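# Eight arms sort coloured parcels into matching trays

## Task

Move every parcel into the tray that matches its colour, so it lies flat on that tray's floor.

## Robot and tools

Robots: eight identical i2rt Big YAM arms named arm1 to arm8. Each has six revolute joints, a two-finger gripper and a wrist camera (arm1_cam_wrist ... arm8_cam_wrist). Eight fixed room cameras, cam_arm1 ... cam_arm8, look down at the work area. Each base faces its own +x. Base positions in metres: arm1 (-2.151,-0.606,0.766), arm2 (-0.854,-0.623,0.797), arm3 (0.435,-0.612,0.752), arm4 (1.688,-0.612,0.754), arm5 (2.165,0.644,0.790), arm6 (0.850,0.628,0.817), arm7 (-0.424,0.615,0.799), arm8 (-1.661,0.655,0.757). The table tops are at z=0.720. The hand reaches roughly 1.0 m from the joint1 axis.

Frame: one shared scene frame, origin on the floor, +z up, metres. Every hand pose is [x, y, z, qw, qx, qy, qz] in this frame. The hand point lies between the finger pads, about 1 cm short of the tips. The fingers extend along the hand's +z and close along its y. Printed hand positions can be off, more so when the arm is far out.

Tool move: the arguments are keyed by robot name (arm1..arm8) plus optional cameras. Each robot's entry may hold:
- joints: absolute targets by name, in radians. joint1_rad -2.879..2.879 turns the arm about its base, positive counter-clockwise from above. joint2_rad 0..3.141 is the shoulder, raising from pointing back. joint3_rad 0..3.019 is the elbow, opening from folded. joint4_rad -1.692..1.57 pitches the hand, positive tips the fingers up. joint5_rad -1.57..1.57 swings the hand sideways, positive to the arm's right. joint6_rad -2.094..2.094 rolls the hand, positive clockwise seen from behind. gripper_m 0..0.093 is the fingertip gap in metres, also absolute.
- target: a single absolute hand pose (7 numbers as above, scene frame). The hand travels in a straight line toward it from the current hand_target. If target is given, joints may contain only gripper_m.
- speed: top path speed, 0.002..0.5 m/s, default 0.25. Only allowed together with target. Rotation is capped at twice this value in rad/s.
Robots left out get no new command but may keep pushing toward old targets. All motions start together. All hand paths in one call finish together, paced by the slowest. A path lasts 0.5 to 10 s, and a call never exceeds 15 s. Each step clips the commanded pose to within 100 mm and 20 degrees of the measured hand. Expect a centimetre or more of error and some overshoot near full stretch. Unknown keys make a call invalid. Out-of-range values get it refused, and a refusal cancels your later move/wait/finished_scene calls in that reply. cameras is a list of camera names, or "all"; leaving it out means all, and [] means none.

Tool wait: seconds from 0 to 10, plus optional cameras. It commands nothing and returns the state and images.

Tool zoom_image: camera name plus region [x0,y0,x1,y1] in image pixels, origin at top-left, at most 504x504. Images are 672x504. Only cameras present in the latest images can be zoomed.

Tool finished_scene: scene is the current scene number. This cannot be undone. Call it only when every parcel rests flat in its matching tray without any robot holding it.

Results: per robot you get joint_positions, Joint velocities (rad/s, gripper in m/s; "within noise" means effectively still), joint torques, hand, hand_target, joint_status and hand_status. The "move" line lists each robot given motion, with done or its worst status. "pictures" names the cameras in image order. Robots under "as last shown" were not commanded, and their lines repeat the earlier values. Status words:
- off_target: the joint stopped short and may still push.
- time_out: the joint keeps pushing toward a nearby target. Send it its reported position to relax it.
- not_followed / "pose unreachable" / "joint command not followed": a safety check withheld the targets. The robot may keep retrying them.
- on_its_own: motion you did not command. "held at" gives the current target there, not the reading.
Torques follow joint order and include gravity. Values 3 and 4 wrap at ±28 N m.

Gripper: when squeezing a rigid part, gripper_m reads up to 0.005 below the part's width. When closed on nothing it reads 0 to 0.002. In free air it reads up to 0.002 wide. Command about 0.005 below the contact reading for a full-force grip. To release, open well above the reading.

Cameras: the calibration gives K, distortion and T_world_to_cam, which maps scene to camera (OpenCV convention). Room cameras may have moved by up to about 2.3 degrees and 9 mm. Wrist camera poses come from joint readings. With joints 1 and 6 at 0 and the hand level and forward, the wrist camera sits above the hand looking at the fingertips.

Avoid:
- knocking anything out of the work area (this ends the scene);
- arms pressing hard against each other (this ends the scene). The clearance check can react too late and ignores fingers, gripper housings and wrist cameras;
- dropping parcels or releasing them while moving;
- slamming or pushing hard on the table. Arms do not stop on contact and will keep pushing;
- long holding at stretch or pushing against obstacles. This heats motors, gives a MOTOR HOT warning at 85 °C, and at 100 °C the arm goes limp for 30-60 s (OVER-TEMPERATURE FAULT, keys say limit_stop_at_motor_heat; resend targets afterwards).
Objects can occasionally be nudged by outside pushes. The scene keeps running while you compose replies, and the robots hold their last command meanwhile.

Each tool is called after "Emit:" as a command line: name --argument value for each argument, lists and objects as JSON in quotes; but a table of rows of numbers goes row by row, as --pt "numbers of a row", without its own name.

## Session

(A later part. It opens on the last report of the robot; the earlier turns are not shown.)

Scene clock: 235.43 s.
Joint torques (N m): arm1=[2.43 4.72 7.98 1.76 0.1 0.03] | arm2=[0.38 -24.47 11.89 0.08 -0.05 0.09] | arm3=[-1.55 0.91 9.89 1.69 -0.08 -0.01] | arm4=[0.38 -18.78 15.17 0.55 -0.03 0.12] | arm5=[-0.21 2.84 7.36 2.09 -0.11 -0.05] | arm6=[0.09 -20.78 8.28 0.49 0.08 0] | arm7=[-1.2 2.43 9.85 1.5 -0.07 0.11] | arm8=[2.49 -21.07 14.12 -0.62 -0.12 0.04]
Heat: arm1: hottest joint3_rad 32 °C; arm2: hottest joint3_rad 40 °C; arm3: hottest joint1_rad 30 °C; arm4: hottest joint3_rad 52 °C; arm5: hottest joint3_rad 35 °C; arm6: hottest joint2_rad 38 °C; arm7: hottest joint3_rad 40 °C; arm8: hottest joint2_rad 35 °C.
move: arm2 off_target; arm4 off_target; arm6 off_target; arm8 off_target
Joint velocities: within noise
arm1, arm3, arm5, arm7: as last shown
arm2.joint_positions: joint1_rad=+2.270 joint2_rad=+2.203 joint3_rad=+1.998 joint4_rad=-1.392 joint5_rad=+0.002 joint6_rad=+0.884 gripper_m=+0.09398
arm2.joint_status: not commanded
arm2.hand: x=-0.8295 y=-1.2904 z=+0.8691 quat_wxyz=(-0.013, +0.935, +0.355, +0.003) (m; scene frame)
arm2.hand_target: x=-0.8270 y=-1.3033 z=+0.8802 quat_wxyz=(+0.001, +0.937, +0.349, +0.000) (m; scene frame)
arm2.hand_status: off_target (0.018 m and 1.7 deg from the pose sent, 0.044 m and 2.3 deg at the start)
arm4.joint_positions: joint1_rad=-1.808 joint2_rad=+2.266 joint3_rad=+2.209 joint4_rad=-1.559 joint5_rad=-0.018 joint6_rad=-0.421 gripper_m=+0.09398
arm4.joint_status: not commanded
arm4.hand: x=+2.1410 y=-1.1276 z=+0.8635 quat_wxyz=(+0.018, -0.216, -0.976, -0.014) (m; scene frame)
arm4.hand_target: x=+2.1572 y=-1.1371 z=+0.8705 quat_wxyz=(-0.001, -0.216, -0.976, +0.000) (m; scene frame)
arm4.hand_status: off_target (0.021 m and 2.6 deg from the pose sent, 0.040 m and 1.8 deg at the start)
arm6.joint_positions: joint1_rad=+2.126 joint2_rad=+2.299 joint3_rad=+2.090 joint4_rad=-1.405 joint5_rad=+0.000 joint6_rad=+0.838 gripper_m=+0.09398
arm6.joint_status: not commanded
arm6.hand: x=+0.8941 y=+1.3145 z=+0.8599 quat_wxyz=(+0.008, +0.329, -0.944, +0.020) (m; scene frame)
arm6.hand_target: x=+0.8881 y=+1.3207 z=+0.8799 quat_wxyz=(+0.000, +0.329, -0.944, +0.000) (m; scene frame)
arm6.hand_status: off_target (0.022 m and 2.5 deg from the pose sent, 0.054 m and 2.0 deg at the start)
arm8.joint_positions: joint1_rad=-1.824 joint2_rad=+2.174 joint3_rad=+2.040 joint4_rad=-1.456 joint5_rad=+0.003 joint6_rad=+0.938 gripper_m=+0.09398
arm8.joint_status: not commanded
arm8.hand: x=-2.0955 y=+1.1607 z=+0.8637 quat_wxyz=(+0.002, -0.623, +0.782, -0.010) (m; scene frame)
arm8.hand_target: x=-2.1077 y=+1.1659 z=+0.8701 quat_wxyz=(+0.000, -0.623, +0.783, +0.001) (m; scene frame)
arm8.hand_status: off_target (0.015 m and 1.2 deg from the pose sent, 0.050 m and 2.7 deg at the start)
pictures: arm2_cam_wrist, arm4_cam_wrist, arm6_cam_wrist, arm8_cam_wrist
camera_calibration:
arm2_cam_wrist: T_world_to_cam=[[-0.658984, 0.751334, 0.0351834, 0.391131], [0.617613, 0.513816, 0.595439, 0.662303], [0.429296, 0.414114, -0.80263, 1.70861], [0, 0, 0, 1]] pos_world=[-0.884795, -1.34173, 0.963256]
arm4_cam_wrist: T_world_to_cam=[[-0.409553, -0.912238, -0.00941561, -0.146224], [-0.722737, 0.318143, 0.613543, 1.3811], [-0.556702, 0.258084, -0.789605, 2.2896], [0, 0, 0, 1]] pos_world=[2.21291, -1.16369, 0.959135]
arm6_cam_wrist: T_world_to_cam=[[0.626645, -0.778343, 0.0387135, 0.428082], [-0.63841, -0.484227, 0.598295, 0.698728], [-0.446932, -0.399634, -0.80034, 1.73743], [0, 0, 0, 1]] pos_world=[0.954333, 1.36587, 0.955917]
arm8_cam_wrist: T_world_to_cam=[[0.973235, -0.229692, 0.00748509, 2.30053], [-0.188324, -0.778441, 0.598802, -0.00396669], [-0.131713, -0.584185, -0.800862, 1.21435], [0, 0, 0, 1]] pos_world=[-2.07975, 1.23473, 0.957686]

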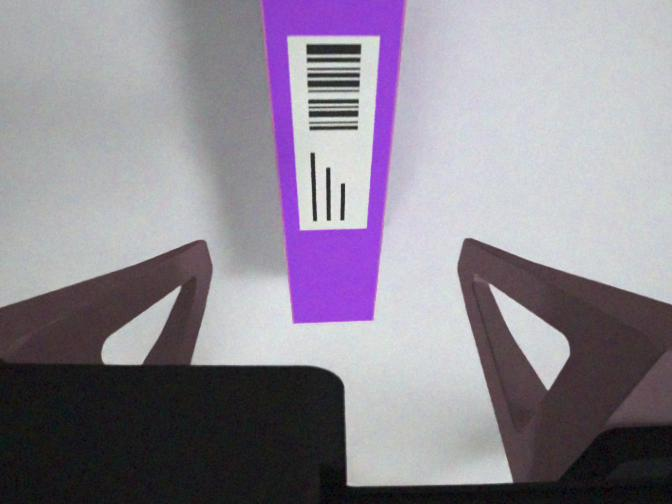

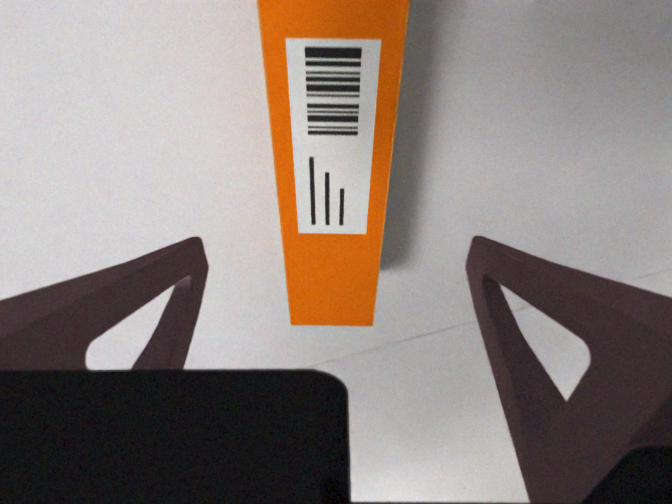

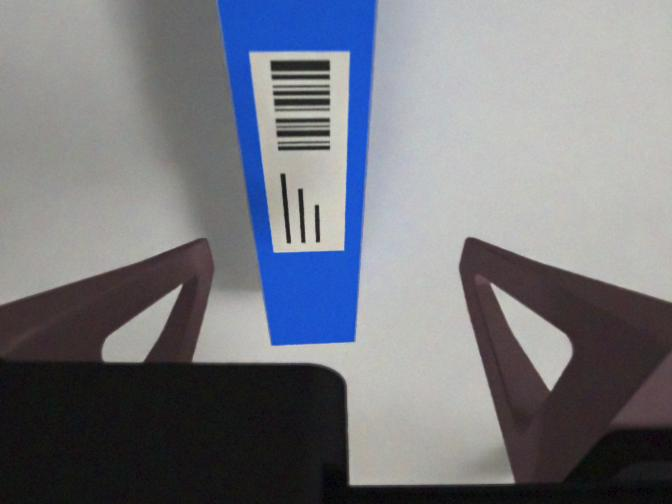

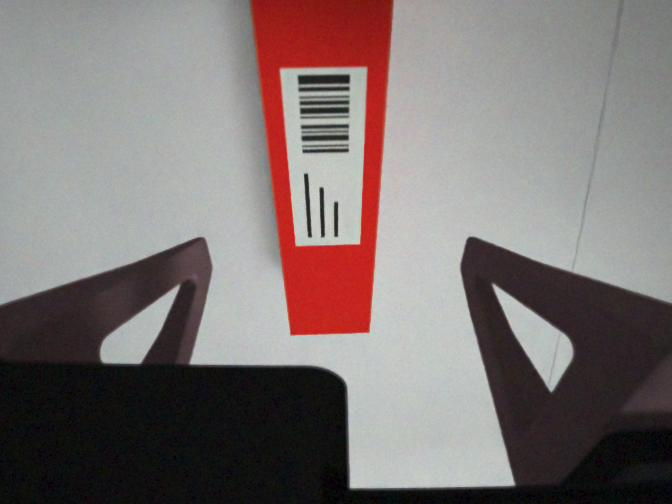

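Emit:
move --arm2 '{"target":[-0.827,-1.304,0.764,0,0.9373,0.3486,0],"speed":0.2}' --arm4 '{"target":[2.158,-1.138,0.760,0,0.2157,0.9765,0],"speed":0.2}' --arm6 '{"target":[0.878,1.333,0.768,0,0.3289,-0.9444,0],"speed":0.2}' --arm8 '{"target":[-2.108,1.1665,0.758,0,0.6225,-0.7826,0],"speed":0.2}' --cameras '["arm2_cam_wrist","arm4_cam_wrist","arm6_cam_wrist","arm8_cam_wrist"]'

Scene clock: 244.70 s.
Joint torques (N m): arm1=[2.26 4.48 8.01 1.76 0.1 0.03] | arm2=[0.38 -26.99 8.28 0.87 -0.05 0.09] | arm3=[-1.67 0.97 9.92 1.72 -0.08 -0.01] | arm4=[0.56 -19.84 10.5 0.73 -0.03 0.11] | arm5=[-0.26 2.84 7.43 1.89 -0.1 -0.07] | arm6=[0.15 -19.25 8.91 0.47 0.08 0] | arm7=[-1.14 2.37 9.78 1.43 -0.06 0.11] | arm8=[2.49 -22.36 9.8 0.2 -0.12 0.05]
Heat: arm1: hottest joint3_rad 32 °C; arm2: hottest joint3_rad 41 °C; arm3: hottest joint1_rad 30 °C; arm4: hottest joint3_rad 53 °C; arm5: hottest joint3_rad 35 °C; arm6: hottest joint2_rad 38 °C; arm7: hottest joint3_rad 40 °C; arm8: hottest joint3_rad 37 °C.
move: arm2 done; arm4 off_target; arm6 off_target; arm8 done
Joint velocities: within noise
arm1, arm3, arm5, arm7: as last shown
arm2.joint_positions: joint1_rad=+2.270 joint2_rad=+2.323 joint3_rad=+1.911 joint4_rad=-1.183 joint5_rad=+0.002 joint6_rad=+0.884 gripper_m=+0.09398
arm2.joint_status: not commanded
arm2.hand: x=-0.8293 y=-1.2965 z=+0.7582 quat_wxyz=(-0.013, +0.935, +0.354, +0.003) (m; scene frame)
arm2.hand_target: x=-0.8270 y=-1.3038 z=+0.7640 quat_wxyz=(+0.000, +0.937, +0.349, +0.000) (m; scene frame)
arm2.hand_status: done (0.010 m and 1.6 deg from the pose sent, 0.106 m and 1.7 deg at the start)
arm4.joint_positions: joint1_rad=-1.808 joint2_rad=+2.337 joint3_rad=+2.083 joint4_rad=-1.321 joint5_rad=-0.018 joint6_rad=-0.419 gripper_m=+0.09398
arm4.joint_status: not commanded
arm4.hand: x=+2.1498 y=-1.1400 z=+0.7675 quat_wxyz=(+0.001, -0.217, -0.976, -0.002) (m; scene frame)
arm4.hand_target: x=+2.1578 y=-1.1378 z=+0.7600 quat_wxyz=(+0.000, -0.216, -0.976, +0.000) (m; scene frame)
arm4.hand_status: off_target (0.011 m and 0.3 deg from the pose sent, 0.105 m and 2.6 deg at the start)
arm6.joint_positions: joint1_rad=+2.141 joint2_rad=+2.411 joint3_rad=+2.025 joint4_rad=-1.215 joint5_rad=+0.000 joint6_rad=+0.853 gripper_m=+0.09398
arm6.joint_status: not commanded
arm6.hand: x=+0.8840 y=+1.3229 z=+0.7602 quat_wxyz=(+0.006, +0.329, -0.944, +0.014) (m; scene frame)
arm6.hand_target: x=+0.8779 y=+1.3328 z=+0.7681 quat_wxyz=(+0.000, +0.329, -0.944, +0.000) (m; scene frame)
arm6.hand_status: off_target (0.014 m and 1.8 deg from the pose sent, 0.095 m and 2.5 deg at the start)
arm8.joint_positions: joint1_rad=-1.824 joint2_rad=+2.264 joint3_rad=+1.926 joint4_rad=-1.239 joint5_rad=+0.003 joint6_rad=+0.938 gripper_m=+0.09398
arm8.joint_status: not commanded
arm8.hand: x=-2.1008 y=+1.1668 z=+0.7627 quat_wxyz=(+0.002, -0.623, +0.782, -0.004) (m; scene frame)
arm8.hand_target: x=-2.1080 y=+1.1663 z=+0.7581 quat_wxyz=(+0.000, -0.623, +0.783, +0.000) (m; scene frame)
arm8.hand_status: done (0.009 m and 0.5 deg from the pose sent, 0.107 m and 1.2 deg at the start)
pictures: arm2_cam_wrist, arm4_cam_wrist, arm6_cam_wrist, arm8_cam_wrist
camera_calibration:
arm2_cam_wrist: T_world_to_cam=[[-0.658699, 0.751638, 0.0340048, 0.401288], [0.61778, 0.514489, 0.594684, 0.732893], [0.429492, 0.412725, -0.80324, 1.62091], [0, 0, 0, 1]] pos_world=[-0.884609, -1.34768, 0.852498]
arm4_cam_wrist: T_world_to_cam=[[-0.411045, -0.911582, 0.00777561, -0.164066], [-0.73818, 0.337837, 0.583914, 1.52865], [-0.534913, 0.234275, -0.811778, 2.16497], [0, 0, 0, 1]] pos_world=[2.21905, -1.17319, 0.86615]
arm6_cam_wrist: T_world_to_cam=[[0.626607, -0.778768, 0.0297362, 0.45225], [-0.639156, -0.491693, 0.59137, 0.771761], [-0.445919, -0.389562, -0.805852, 1.64647], [0, 0, 0, 1]] pos_world=[0.944083, 1.37307, 0.856963]
arm8_cam_wrist: T_world_to_cam=[[0.973166, -0.230093, -0.00239604, 2.31571], [-0.183879, -0.78388, 0.59306, 0.080341], [-0.138337, -0.576705, -0.805155, 1.1169], [0, 0, 0, 1]] pos_world=[-2.08429, 1.23993, 0.857177]

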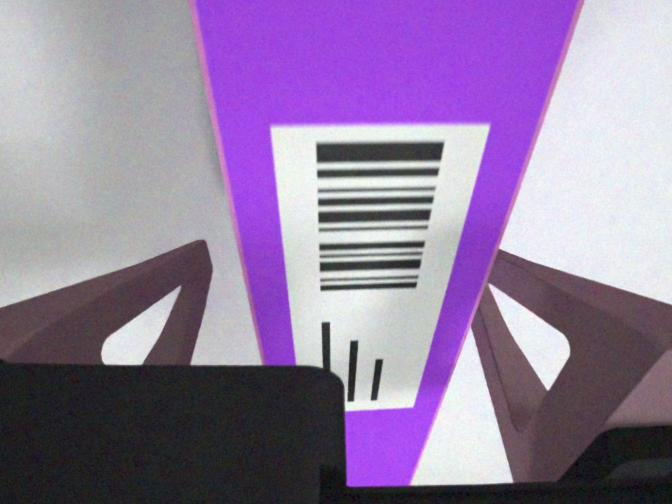

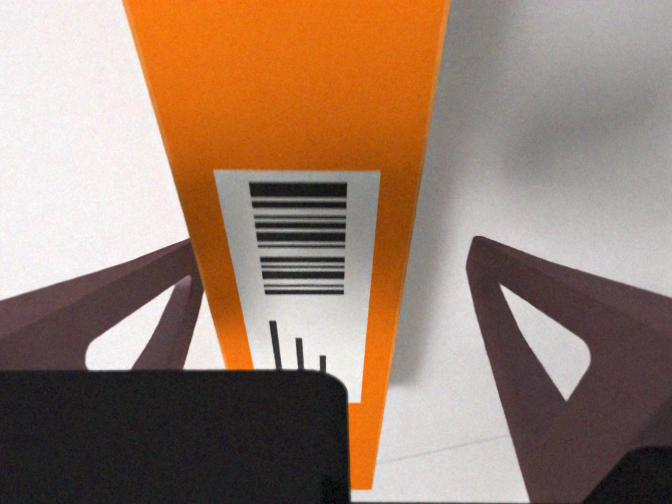

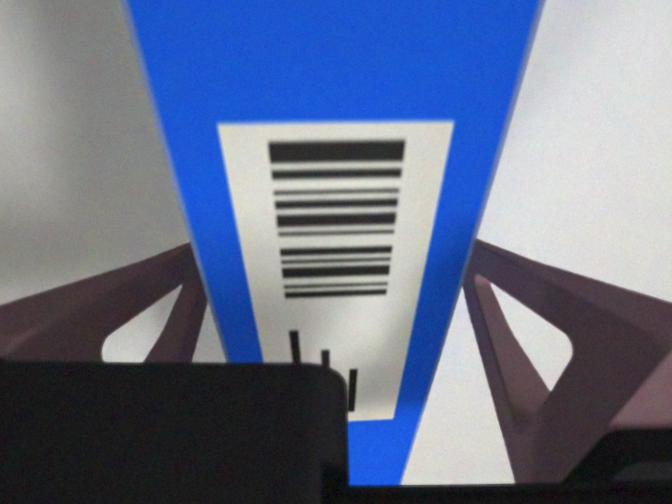

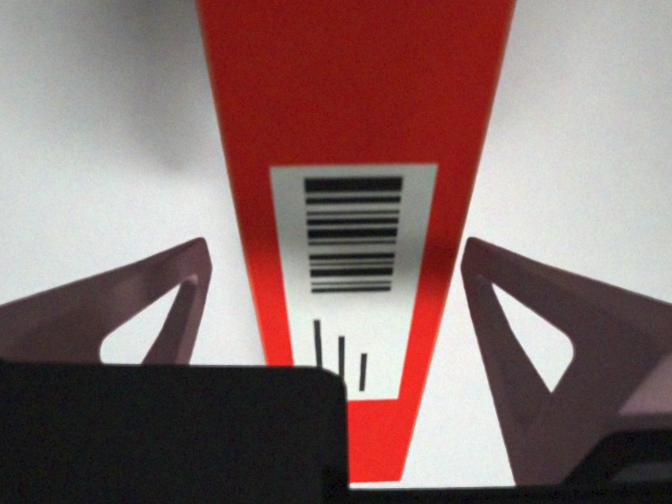

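Emit:
move --arm2 '{"joints":{"gripper_m":0.045}}' --arm4 '{"joints":{"gripper_m":0.045}}' --arm6 '{"joints":{"gripper_m":0.045}}' --arm8 '{"joints":{"gripper_m":0.045}}' --cameras '["arm4_cam_wrist"]'

Scene clock: 253.13 s.
Joint torques (N m): arm1=[2.08 4.6 7.94 1.69 0.1 0.02] | arm2=[0.38 -26.46 8.14 0.84 0.03 0.09] | arm3=[-1.61 1.03 9.89 1.69 -0.08 -0.01] | arm4=[0.56 -19.84 10.5 0.75 -0.03 0.11] | arm5=[-0.56 3.14 7.46 1.69 -0.09 -0.03] | arm6=[0.09 -19.19 8.96 0.43 0.11 0] | arm7=[-1.32 2.14 9.76 1.46 -0.08 0.11] | arm8=[2.67 -22.36 9.81 0.12 -0.11 0.02]
Heat: arm1: hottest joint3_rad 32 °C; arm2: hottest joint3_rad 39 °C; arm3: hottest joint1_rad 30 °C; arm4: hottest joint3_rad 49 °C; arm5: hottest joint3_rad 35 °C; arm6: hottest joint2_rad 37 °C; arm7: hottest joint3_rad 40 °C; arm8: hottest joint3_rad 36 °C.
move: arm2 off_target; arm4 off_target; arm6 off_target; arm8 off_target
Joint velocities: within noise
arm1, arm3, arm5, arm7: as last shown
arm2.joint_positions: joint1_rad=+2.270 joint2_rad=+2.323 joint3_rad=+1.911 joint4_rad=-1.182 joint5_rad=+0.001 joint6_rad=+0.885 gripper_m=+0.05895
arm2.joint_status: gripper_m off_target (ended at +0.05898, target +0.04500)
arm2.hand: x=-0.8290 y=-1.2968 z=+0.7582 quat_wxyz=(-0.012, +0.935, +0.354, +0.003) (m; scene frame)
arm2.hand_target: x=-0.8271 y=-1.3038 z=+0.7640 quat_wxyz=(+0.000, +0.937, +0.349, +0.000) (m; scene frame)
arm2.hand_status: not commanded
arm4.joint_positions: joint1_rad=-1.808 joint2_rad=+2.337 joint3_rad=+2.083 joint4_rad=-1.321 joint5_rad=-0.018 joint6_rad=-0.418 gripper_m=+0.05931
arm4.joint_status: gripper_m off_target (ended at +0.05935, target +0.04500)
arm4.hand: x=+2.1498 y=-1.1400 z=+0.7675 quat_wxyz=(+0.001, -0.217, -0.976, -0.002) (m; scene frame)
arm4.hand_target: x=+2.1578 y=-1.1378 z=+0.7600 quat_wxyz=(+0.000, -0.216, -0.976, +0.000) (m; scene frame)
arm4.hand_status: not commanded
arm6.joint_positions: joint1_rad=+2.141 joint2_rad=+2.411 joint3_rad=+2.025 joint4_rad=-1.214 joint5_rad=+0.000 joint6_rad=+0.854 gripper_m=+0.05981
arm6.joint_status: gripper_m off_target (ended at +0.05984, target +0.04500)
arm6.hand: x=+0.8840 y=+1.3233 z=+0.7602 quat_wxyz=(+0.006, +0.328, -0.944, +0.013) (m; scene frame)
arm6.hand_target: x=+0.8780 y=+1.3328 z=+0.7681 quat_wxyz=(+0.000, +0.329, -0.944, +0.000) (m; scene frame)
arm6.hand_status: not commanded
arm8.joint_positions: joint1_rad=-1.824 joint2_rad=+2.264 joint3_rad=+1.926 joint4_rad=-1.239 joint5_rad=+0.003 joint6_rad=+0.939 gripper_m=+0.05990
arm8.joint_status: gripper_m off_target (ended at +0.05992, target +0.04500)
arm8.hand: x=-2.1009 y=+1.1670 z=+0.7626 quat_wxyz=(+0.002, -0.622, +0.783, -0.003) (m; scene frame)
arm8.hand_target: x=-2.1080 y=+1.1664 z=+0.7581 quat_wxyz=(+0.000, -0.623, +0.783, +0.000) (m; scene frame)
arm8.hand_status: not commanded
pictures: arm4_cam_wrist
camera_calibration:
arm4_cam_wrist: T_world_to_cam=[[-0.411741, -0.911268, 0.0077782, -0.162215], [-0.73792, 0.338401, 0.583917, 1.52873], [-0.534737, 0.234683, -0.811776, 2.16505], [0, 0, 0, 1]] pos_world=[2.21902, -1.17324, 0.86615]

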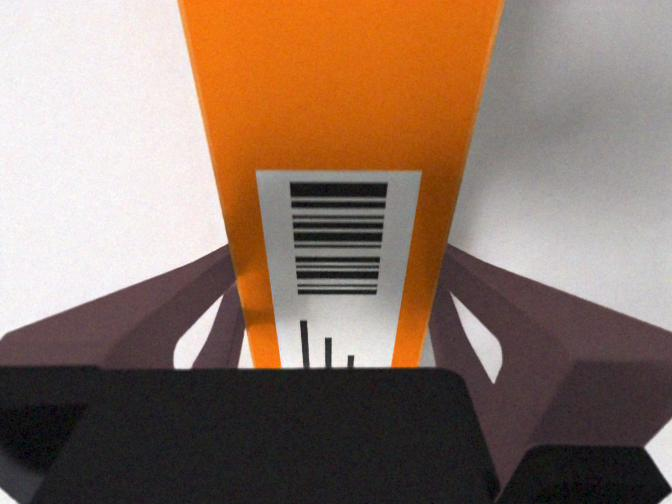

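Emit:
move --arm2 '{"target":[-0.84,-1.02,0.99,0,0.9347,0.3555,0],"speed":0.25}' --arm4 '{"target":[1.925,-0.884,0.99,0,0.2157,0.9765,0],"speed":0.25}' --arm6 '{"target":[0.87,1.03,0.99,0,0.3289,-0.9444,0],"speed":0.25}' --arm8 '{"target":[-1.922,0.958,0.99,0,0.6225,-0.7826,0],"speed":0.25}' --cameras '["cam_arm4","cam_arm6"]'

Scene clock: 288.37 s.
Joint torques (N m): arm1=[2.2 4.48 7.91 1.63 0.11 0.03] | arm2=[0.03 -12.69 7.87 0.13 0.04 -0.1] | arm3=[-1.67 1.03 9.92 1.68 -0.09 -0.01] | arm4=[-1.49 -7.82 9.77 -0.18 -0.04 -0.02] | arm5=[-0.03 3.02 7.45 1.77 -0.05 -0.06] | arm6=[-0.56 -9.47 8.31 -0.24 0.14 -0.1] | arm7=[-1.03 2.37 9.81 1.47 -0.07 0.1] | arm8=[2.08 -11.11 9.25 -0.58 -0.08 -0.02]
Heat: arm1: hottest joint3_rad 32 °C; arm2: hottest joint2_rad 40 °C; arm3: hottest joint1_rad 30 °C; arm4: hottest joint3_rad 43 °C; arm5: hottest joint3_rad 35 °C; arm6: hottest joint2_rad 36 °C; arm7: hottest joint3_rad 40 °C; arm8: hottest joint2_rad 35 °C.
move: arm2 done; arm4 done; arm6 done; arm8 done
Joint velocities: within noise
arm1.joint_positions: joint1_rad=+1.419 joint2_rad=+0.521 joint3_rad=+1.431 joint4_rad=-1.508 joint5_rad=+0.031 joint6_rad=-0.133 gripper_m=+0.09398
arm1.joint_status: not commanded
arm1.hand: x=-2.0584 y=-0.4654 z=+1.3059 quat_wxyz=(-0.429, +0.469, -0.751, -0.178) (m; scene frame)
arm1.hand_target: x=-2.0618 y=-0.4668 z=+1.3138 quat_wxyz=(-0.436, +0.471, -0.744, -0.185) (m; scene frame)
arm1.hand_status: not commanded
arm2.joint_positions: joint1_rad=+2.270 joint2_rad=+1.398 joint3_rad=+1.196 joint4_rad=-1.358 joint5_rad=+0.000 joint6_rad=+0.885 gripper_m=+0.05895
arm2.joint_status: not commanded
arm2.hand: x=-0.8394 y=-1.0233 z=+0.9898 quat_wxyz=(+0.005, +0.935, +0.354, -0.002) (m; scene frame)
arm2.hand_target: x=-0.8400 y=-1.0200 z=+0.9900 quat_wxyz=(+0.000, +0.935, +0.355, +0.000) (m; scene frame)
arm2.hand_status: done (0.003 m and 0.6 deg from the pose sent, 0.361 m and 1.4 deg at the start)
arm3, arm5, arm7: as last shown
arm4.joint_positions: joint1_rad=-1.808 joint2_rad=+1.288 joint3_rad=+1.211 joint4_rad=-1.480 joint5_rad=-0.018 joint6_rad=-0.427 gripper_m=+0.05931
arm4.joint_status: not commanded
arm4.hand: x=+1.9321 y=-0.8838 z=+0.9916 quat_wxyz=(-0.006, -0.213, -0.977, +0.003) (m; scene frame)
arm4.hand_target: x=+1.9251 y=-0.8840 z=+0.9900 quat_wxyz=(+0.000, -0.216, -0.976, +0.000) (m; scene frame)
arm4.hand_status: done (0.007 m and 0.9 deg from the pose sent, 0.407 m and 0.3 deg at the start)
arm6.joint_positions: joint1_rad=+2.141 joint2_rad=+1.437 joint3_rad=+1.163 joint4_rad=-1.306 joint5_rad=-0.001 joint6_rad=+0.854 gripper_m=+0.05981
arm6.joint_status: not commanded
arm6.hand: x=+0.8700 y=+1.0317 z=+0.9827 quat_wxyz=(+0.002, +0.329, -0.944, +0.004) (m; scene frame)
arm6.hand_target: x=+0.8700 y=+1.0300 z=+0.9900 quat_wxyz=(+0.000, +0.329, -0.944, +0.000) (m; scene frame)
arm6.hand_status: done (0.007 m and 0.6 deg from the pose sent, 0.373 m and 1.7 deg at the start)
arm8.joint_positions: joint1_rad=-1.824 joint2_rad=+1.391 joint3_rad=+1.294 joint4_rad=-1.465 joint5_rad=+0.003 joint6_rad=+0.939 gripper_m=+0.05989
arm8.joint_status: not commanded
arm8.hand: x=-1.9238 y=+0.9616 z=+0.9896 quat_wxyz=(+0.001, -0.622, +0.783, +0.004) (m; scene frame)
arm8.hand_target: x=-1.9219 y=+0.9580 z=+0.9900 quat_wxyz=(+0.000, -0.622, +0.783, +0.000) (m; scene frame)
arm8.hand_status: done (0.004 m and 0.5 deg from the pose sent, 0.357 m and 0.4 deg at the start)
pictures: cam_arm4, cam_arm6

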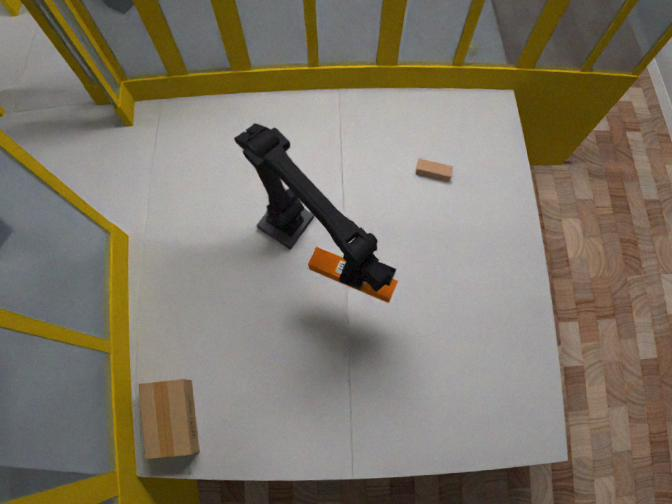

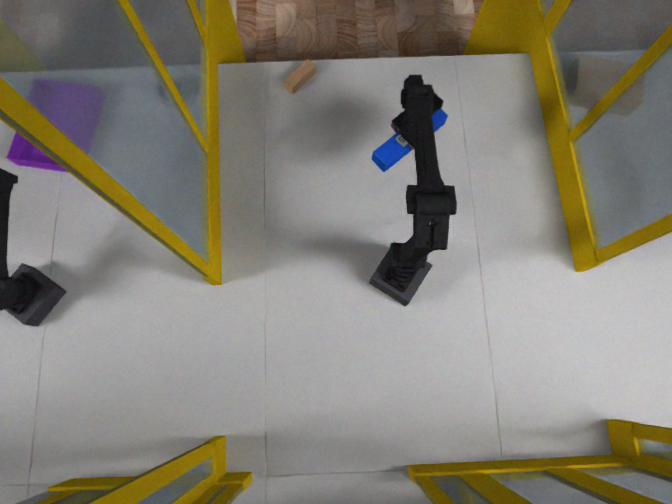

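Emit:
move --arm2 '{"joints":{"joint1_rad":-1.299,"joint6_rad":0}}' --arm4 '{"joints":{"joint1_rad":1.866,"joint6_rad":0}}' --arm6 '{"joints":{"joint1_rad":-1.332,"joint6_rad":0}}' --arm8 '{"joints":{"joint1_rad":0.44,"joint6_rad":0}}' --cameras '["cam_arm2","cam_arm4","cam_arm6","cam_arm8"]'

Scene clock: 300.63 s.
Joint torques (N m): arm1=[2.14 4.31 7.99 1.68 0.11 0] | arm2=[0.44 -12.69 7.9 0.18 -0.08 -0.2] | arm3=[-1.67 0.97 9.91 1.73 -0.07 -0.01] | arm4=[-0.32 -7.71 9.8 -0.16 -0.04 0.11] | arm5=[-0.5 2.96 7.57 1.92 -0.12 -0.06] | arm6=[0.09 -9.47 8.34 -0.17 -0.02 -0.17] | arm7=[-1.08 2.37 9.78 1.47 -0.07 0.11] | arm8=[1.32 -10.87 9.22 -0.57 -0.03 -0.09]
Heat: arm1: hottest joint3_rad 32 °C; arm2: hottest joint2_rad 38 °C; arm3: hottest joint1_rad 30 °C; arm4: hottest joint3_rad 44 °C; arm5: hottest joint3_rad 35 °C; arm6: hottest joint2_rad 35 °C; arm7: hottest joint3_rad 40 °C; arm8: hottest joint2_rad 35 °C.
move: arm2 done; arm4 done; arm6 done; arm8 done
Joint velocities: within noise
arm1.joint_positions: joint1_rad=+1.419 joint2_rad=+0.521 joint3_rad=+1.431 joint4_rad=-1.508 joint5_rad=+0.032 joint6_rad=-0.133 gripper_m=+0.09398
arm1.joint_status: not commanded
arm1.hand: x=-2.0584 y=-0.4655 z=+1.3059 quat_wxyz=(-0.429, +0.469, -0.751, -0.178) (m; scene frame)
arm1.hand_target: x=-2.0617 y=-0.4668 z=+1.3138 quat_wxyz=(-0.436, +0.471, -0.744, -0.185) (m; scene frame)
arm1.hand_status: not commanded
arm2.joint_positions: joint1_rad=-1.301 joint2_rad=+1.398 joint3_rad=+1.196 joint4_rad=-1.358 joint5_rad=+0.002 joint6_rad=+0.015 gripper_m=+0.05895
arm2.joint_status: all done
arm2.hand: x=-0.7007 y=-0.2532 z=+0.9906 quat_wxyz=(-0.005, +0.550, -0.835, -0.003) (m; scene frame)
arm2.hand_target: x=-0.7031 y=-0.2558 z=+0.9908 quat_wxyz=(-0.001, +0.557, -0.830, -0.001) (m; scene frame)
arm2.hand_status: not commanded
arm3, arm5, arm7: as last shown
arm4.joint_positions: joint1_rad=+1.870 joint2_rad=+1.288 joint3_rad=+1.211 joint4_rad=-1.480 joint5_rad=-0.017 joint6_rad=-0.008 gripper_m=+0.05937
arm4.joint_status: all done
arm4.hand: x=+1.3424 y=-0.4967 z=+0.9947 quat_wxyz=(+0.013, +0.988, -0.155, -0.014) (m; scene frame)
arm4.hand_target: x=+1.3472 y=-0.4964 z=+0.9930 quat_wxyz=(+0.013, +0.987, -0.161, -0.006) (m; scene frame)
arm4.hand_status: not commanded
arm6.joint_positions: joint1_rad=-1.340 joint2_rad=+1.437 joint3_rad=+1.163 joint4_rad=-1.306 joint5_rad=+0.002 joint6_rad=+0.009 gripper_m=+0.05982
arm6.joint_status: all done
arm6.hand: x=+0.6971 y=+0.2547 z=+0.9827 quat_wxyz=(+0.004, -0.832, -0.554, -0.003) (m; scene frame)
arm6.hand_target: x=+0.7011 y=+0.2548 z=+0.9900 quat_wxyz=(+0.000, -0.828, -0.561, +0.000) (m; scene frame)
arm6.hand_status: not commanded
arm8.joint_positions: joint1_rad=+0.445 joint2_rad=+1.391 joint3_rad=+1.294 joint4_rad=-1.465 joint5_rad=-0.002 joint6_rad=+0.006 gripper_m=+0.05989
arm8.joint_status: all done
arm8.hand: x=-1.7258 y=+0.2572 z=+0.9903 quat_wxyz=(-0.004, -0.764, -0.646, +0.003) (m; scene frame)
arm8.hand_target: x=-1.7276 y=+0.2615 z=+0.9907 quat_wxyz=(+0.000, -0.763, -0.646, +0.001) (m; scene frame)
arm8.hand_status: not commanded
pictures: cam_arm2, cam_arm4, cam_arm6, cam_arm8

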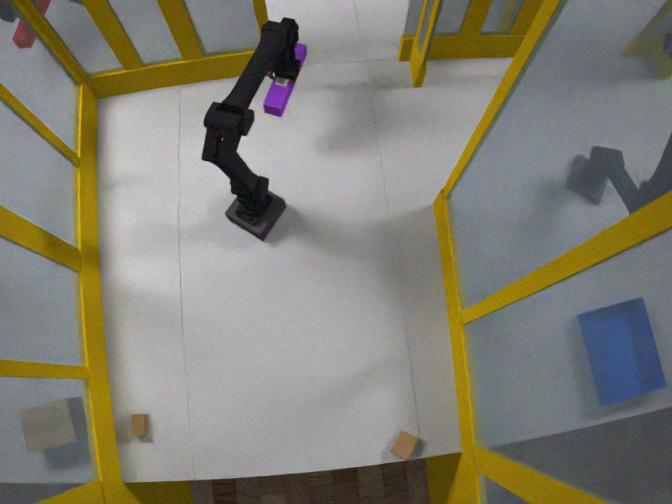

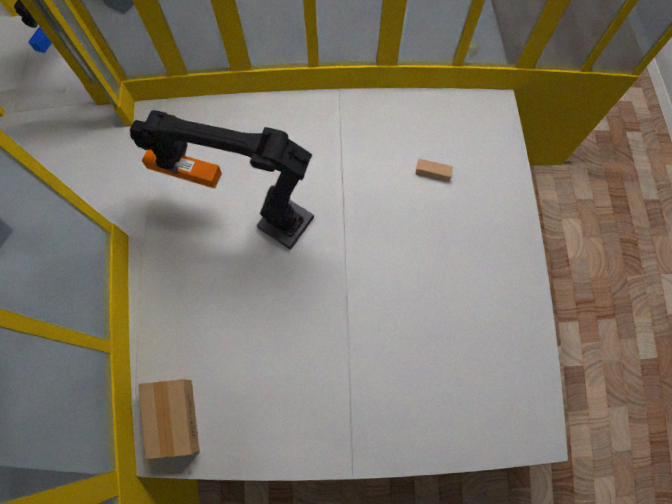

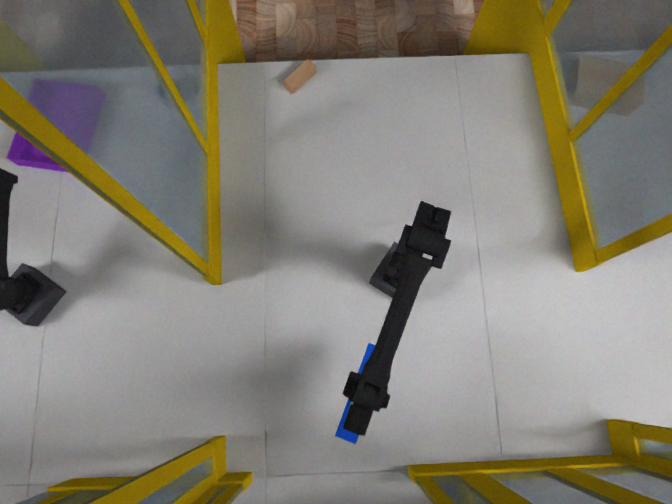

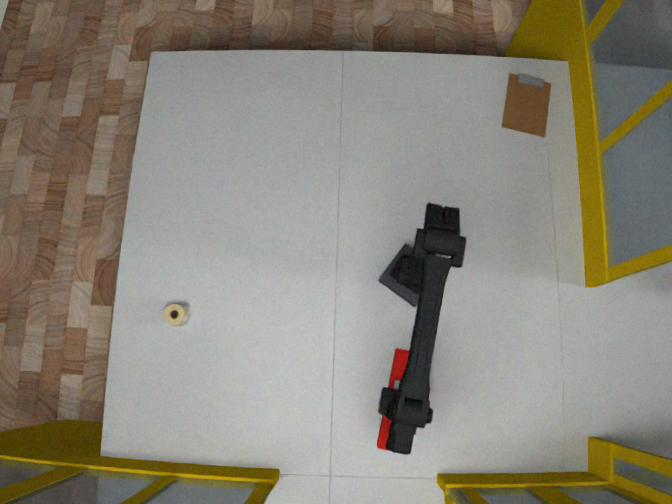

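Emit:
move --arm2 '{"target":[-0.6,0.0,0.84,0,0.558,-0.830,0],"speed":0.25}' --arm4 '{"target":[1.06,-0.40,0.84,0,0.9869,-0.1616,0],"speed":0.25}' --arm6 '{"target":[0.60,0.0,0.84,0,0.828,0.561,0],"speed":0.25}' --arm8 '{"target":[-1.77,0.0,0.84,0,0.763,0.646,0],"speed":0.25}' --cameras '["cam_arm2","cam_arm4","cam_arm6","cam_arm8","cam_arm3","cam_arm1"]'

Scene clock: 312.80 s.
Joint torques (N m): arm1=[2.2 4.54 7.95 1.73 0.09 0.02] | arm2=[0.62 -24.53 11.7 0.09 -0.03 -0.2] | arm3=[-1.67 0.97 9.91 1.72 -0.08 -0.02] | arm4=[0.32 -17.32 14.99 -0.27 0.01 0.12] | arm5=[0.32 2.78 7.38 1.81 -0.08 -0.06] | arm6=[0.15 -17.03 12.34 -0.24 -0.03 -0.16] | arm7=[-1.2 2.32 9.78 1.54 -0.08 0.11] | arm8=[1.67 -20.42 14.04 -0.5 -0.01 -0.08]
Heat: arm1: hottest joint3_rad 32 °C; arm2: hottest joint3_rad 37 °C; arm3: hottest joint1_rad 30 °C; arm4: hottest joint3_rad 44 °C; arm5: hottest joint3_rad 35 °C; arm6: hottest joint2_rad 35 °C; arm7: hottest joint3_rad 40 °C; arm8: hottest joint2_rad 35 °C.
move: arm2 off_target; arm4 off_target; arm6 off_target; arm8 off_target
Joint velocities: within noise
arm1, arm3, arm5, arm7: as last shown
arm2.joint_positions: joint1_rad=-1.301 joint2_rad=+2.210 joint3_rad=+1.892 joint4_rad=-1.286 joint5_rad=+0.002 joint6_rad=+0.015 gripper_m=+0.05895
arm2.joint_status: not commanded
arm2.hand: x=-0.6029 y=-0.0160 z=+0.8268 quat_wxyz=(+0.013, +0.550, -0.835, +0.009) (m; scene frame)
arm2.hand_target: x=-0.6003 y=-0.0008 z=+0.8402 quat_wxyz=(+0.000, +0.558, -0.830, +0.000) (m; scene frame)
arm2.hand_status: off_target (0.021 m and 2.1 deg from the pose sent, 0.311 m and 1.3 deg at the start)
arm4.joint_positions: joint1_rad=+1.870 joint2_rad=+2.144 joint3_rad=+1.895 joint4_rad=-1.358 joint5_rad=+0.011 joint6_rad=-0.003 gripper_m=+0.05937
arm4.joint_status: not commanded
arm4.hand: x=+1.0764 y=-0.4061 z=+0.8307 quat_wxyz=(+0.003, +0.987, -0.157, +0.014) (m; scene frame)
arm4.hand_target: x=+1.0609 y=-0.4003 z=+0.8401 quat_wxyz=(+0.000, +0.987, -0.162, -0.001) (m; scene frame)
arm4.hand_status: off_target (0.020 m and 1.7 deg from the pose sent, 0.336 m and 2.3 deg at the start)
arm6.joint_positions: joint1_rad=-1.340 joint2_rad=+2.236 joint3_rad=+1.881 joint4_rad=-1.254 joint5_rad=+0.002 joint6_rad=+0.009 gripper_m=+0.05982
arm6.joint_status: not commanded
arm6.hand: x=+0.6011 y=+0.0195 z=+0.8254 quat_wxyz=(+0.011, -0.832, -0.554, -0.015) (m; scene frame)
arm6.hand_target: x=+0.6004 y=+0.0010 z=+0.8402 quat_wxyz=(+0.000, -0.828, -0.561, +0.000) (m; scene frame)
arm6.hand_status: off_target (0.024 m and 2.3 deg from the pose sent, 0.308 m and 1.1 deg at the start)
arm8.joint_positions: joint1_rad=+0.445 joint2_rad=+2.147 joint3_rad=+1.905 joint4_rad=-1.354 joint5_rad=-0.002 joint6_rad=+0.006 gripper_m=+0.05989
arm8.joint_status: not commanded
arm8.hand: x=-1.7652 y=+0.0138 z=+0.8321 quat_wxyz=(+0.007, -0.764, -0.646, -0.009) (m; scene frame)
arm8.hand_target: x=-1.7699 y=+0.0007 z=+0.8401 quat_wxyz=(+0.000, -0.763, -0.646, +0.000) (m; scene frame)
arm8.hand_status: off_target (0.017 m and 1.3 deg from the pose sent, 0.301 m and 0.6 deg at the start)
pictures: cam_arm1, cam_arm2, cam_arm3, cam_arm4, cam_arm6, cam_arm8

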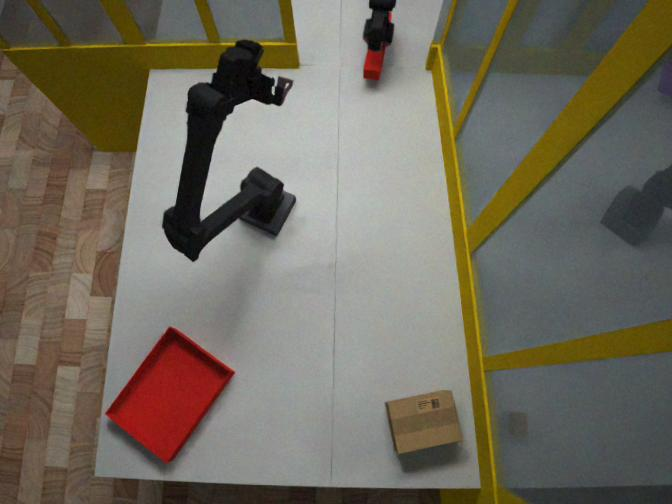

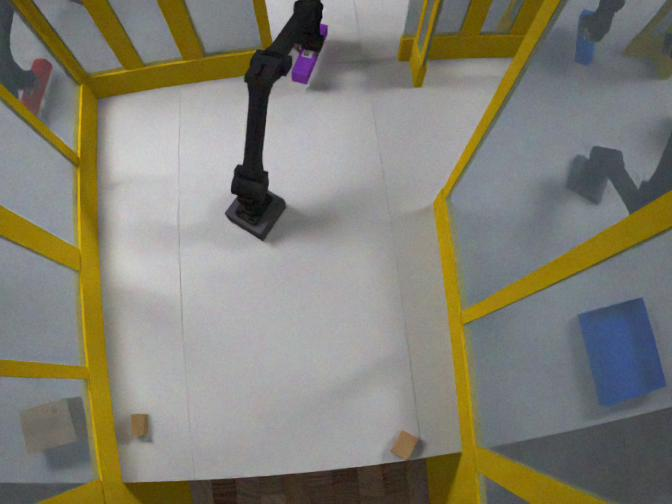

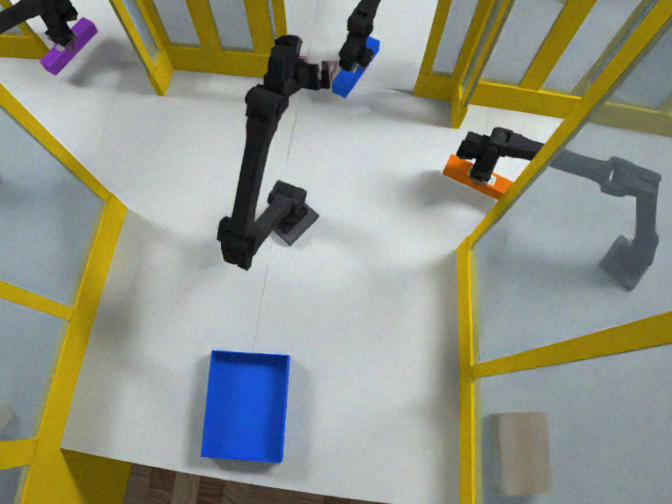

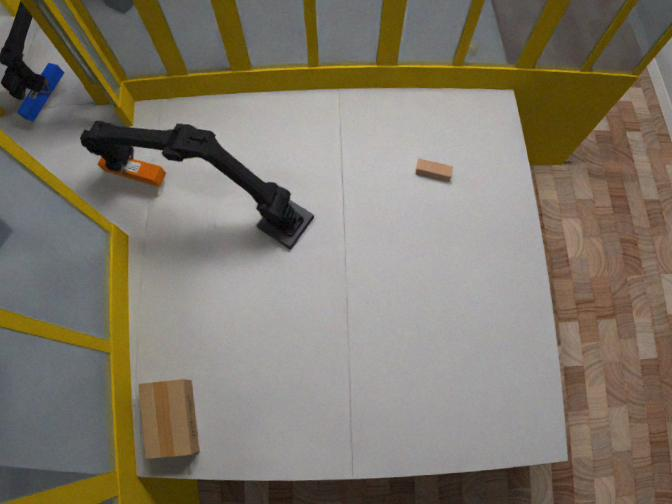

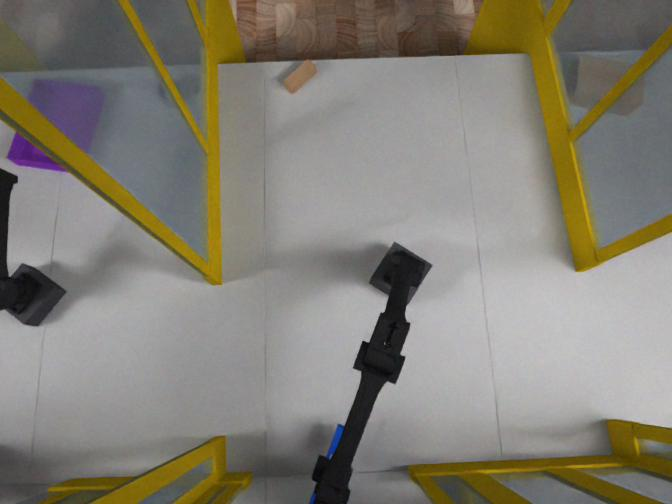

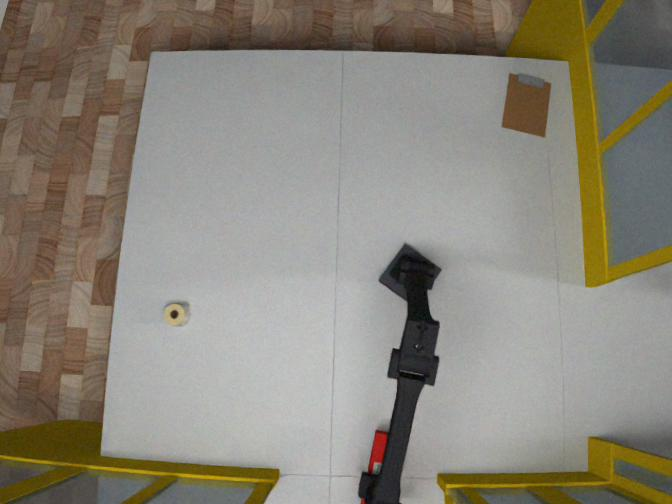

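Emit:
move --arm2 '{"target":[-0.6,0.0,0.768,0,0.558,-0.830,0],"speed":0.12}' --arm4 '{"target":[1.06,-0.40,0.766,0,0.9869,-0.1616,0],"speed":0.12}' --arm6 '{"target":[0.60,0.0,0.770,0,0.828,0.561,0],"speed":0.12}' --arm8 '{"target":[-1.77,0.0,0.763,0,0.763,0.646,0],"speed":0.12}' --cameras '[]'

Scene clock: 320.83 s.
Joint torques (N m): arm1=[2.37 4.25 7.92 1.68 0.11 0.02] | arm2=[0.62 -25.35 7.58 0.95 -0.04 -0.2] | arm3=[-1.79 1.03 9.91 1.7 -0.08 -0.02] | arm4=[0.21 -18.26 9.65 0.73 0.01 0.11] | arm5=[-0.62 2.84 7.41 1.87 -0.07 -0.06] | arm6=[0.03 -17.79 7.94 0.57 -0.02 -0.16] | arm7=[-1.03 2.37 9.78 1.46 -0.08 0.11] | arm8=[1.49 -21.54 9.43 0.27 -0.01 -0.08]
Heat: arm1: hottest joint3_rad 32 °C; arm2: hottest joint3_rad 38 °C; arm3: hottest joint1_rad 30 °C; arm4: hottest joint3_rad 46 °C; arm5: hottest joint3_rad 35 °C; arm6: hottest joint2_rad 35 °C; arm7: hottest joint3_rad 41 °C; arm8: hottest joint2_rad 36 °C.
move: arm2 done; arm4 off_target; arm6 done; arm8 done
Joint velocities: within noise
arm1: as last shown
arm2.joint_positions: joint1_rad=-1.301 joint2_rad=+2.289 joint3_rad=+1.877 joint4_rad=-1.171 joint5_rad=+0.002 joint6_rad=+0.015 gripper_m=+0.05895
arm2.joint_status: not commanded
arm2.hand: x=-0.5981 y=-0.0044 z=+0.7702 quat_wxyz=(+0.004, +0.550, -0.835, +0.003) (m; scene frame)
arm2.hand_target: x=-0.6000 y=+0.0000 z=+0.7681 quat_wxyz=(+0.000, +0.558, -0.830, +0.000) (m; scene frame)
arm2.hand_status: done (0.005 m and 1.2 deg from the pose sent, 0.061 m and 2.1 deg at the start)
arm3.joint_positions: joint1_rad=-1.211 joint2_rad=+0.623 joint3_rad=+1.443 joint4_rad=-1.225 joint5_rad=+0.214 joint6_rad=-0.288 gripper_m=+0.09397
arm3.joint_status: not commanded
arm3.hand: x=+0.5266 y=-0.3948 z=+1.3440 quat_wxyz=(-0.523, +0.556, -0.616, -0.193) (m; scene frame)
arm3.hand_target: x=+0.5285 y=-0.3995 z=+1.3573 quat_wxyz=(-0.535, +0.545, -0.615, -0.196) (m; scene frame)
arm3.hand_status: not commanded
arm4.joint_positions: joint1_rad=+1.870 joint2_rad=+2.213 joint3_rad=+1.866 joint4_rad=-1.228 joint5_rad=+0.011 joint6_rad=-0.003 gripper_m=+0.05937
arm4.joint_status: not commanded
arm4.hand: x=+1.0607 y=-0.4016 z=+0.7764 quat_wxyz=(+0.001, +0.988, -0.157, -0.002) (m; scene frame)
arm4.hand_target: x=+1.0601 y=-0.4001 z=+0.7660 quat_wxyz=(+0.000, +0.987, -0.162, +0.000) (m; scene frame)
arm4.hand_status: off_target (0.011 m and 0.6 deg from the pose sent, 0.067 m and 1.7 deg at the start)
arm5.joint_positions: joint1_rad=+0.668 joint2_rad=+0.625 joint3_rad=+1.427 joint4_rad=-1.371 joint5_rad=+0.120 joint6_rad=-0.097 gripper_m=+0.09397
arm5.joint_status: not commanded
arm5.hand: x=+1.9466 y=+0.5705 z=+1.3386 quat_wxyz=(+0.020, +0.856, +0.192, -0.479) (m; scene frame)
arm5.hand_target: x=+1.9492 y=+0.5698 z=+1.3511 quat_wxyz=(+0.024, +0.849, +0.193, -0.492) (m; scene frame)
arm5.hand_status: not commanded
arm6.joint_positions: joint1_rad=-1.340 joint2_rad=+2.319 joint3_rad=+1.881 joint4_rad=-1.146 joint5_rad=+0.002 joint6_rad=+0.009 gripper_m=+0.05982
arm6.joint_status: not commanded
arm6.hand: x=+0.5959 y=+0.0066 z=+0.7709 quat_wxyz=(+0.005, -0.832, -0.554, -0.005) (m; scene frame)
arm6.hand_target: x=+0.6000 y=+0.0002 z=+0.7699 quat_wxyz=(+0.000, -0.828, -0.561, +0.000) (m; scene frame)
arm6.hand_status: done (0.008 m and 1.2 deg from the pose sent, 0.059 m and 2.3 deg at the start)
arm7.joint_positions: joint1_rad=-1.204 joint2_rad=+0.496 joint3_rad=+1.379 joint4_rad=-1.460 joint5_rad=-0.021 joint6_rad=+0.046 gripper_m=+0.09397
arm7.joint_status: not commanded
arm7.hand: x=-0.4660 y=+0.4492 z=+1.3303 quat_wxyz=(-0.303, -0.710, -0.520, +0.367) (m; scene frame)
arm7.hand_target: x=-0.4668 y=+0.4522 z=+1.3403 quat_wxyz=(-0.308, -0.707, -0.513, +0.377) (m; scene frame)
arm7.hand_status: not commanded
arm8.joint_positions: joint1_rad=+0.445 joint2_rad=+2.218 joint3_rad=+1.861 joint4_rad=-1.216 joint5_rad=-0.002 joint6_rad=+0.006 gripper_m=+0.05989
arm8.joint_status: not commanded
arm8.hand: x=-1.7670 y=+0.0020 z=+0.7703 quat_wxyz=(+0.000, -0.764, -0.646, -0.001) (m; scene frame)
arm8.hand_target: x=-1.7700 y=+0.0002 z=+0.7630 quat_wxyz=(+0.000, -0.763, -0.646, +0.000) (m; scene frame)
arm8.hand_status: done (0.008 m and 0.1 deg from the pose sent, 0.071 m and 1.3 deg at the start)
pictures: none
No camera images: "cameras" was empty.


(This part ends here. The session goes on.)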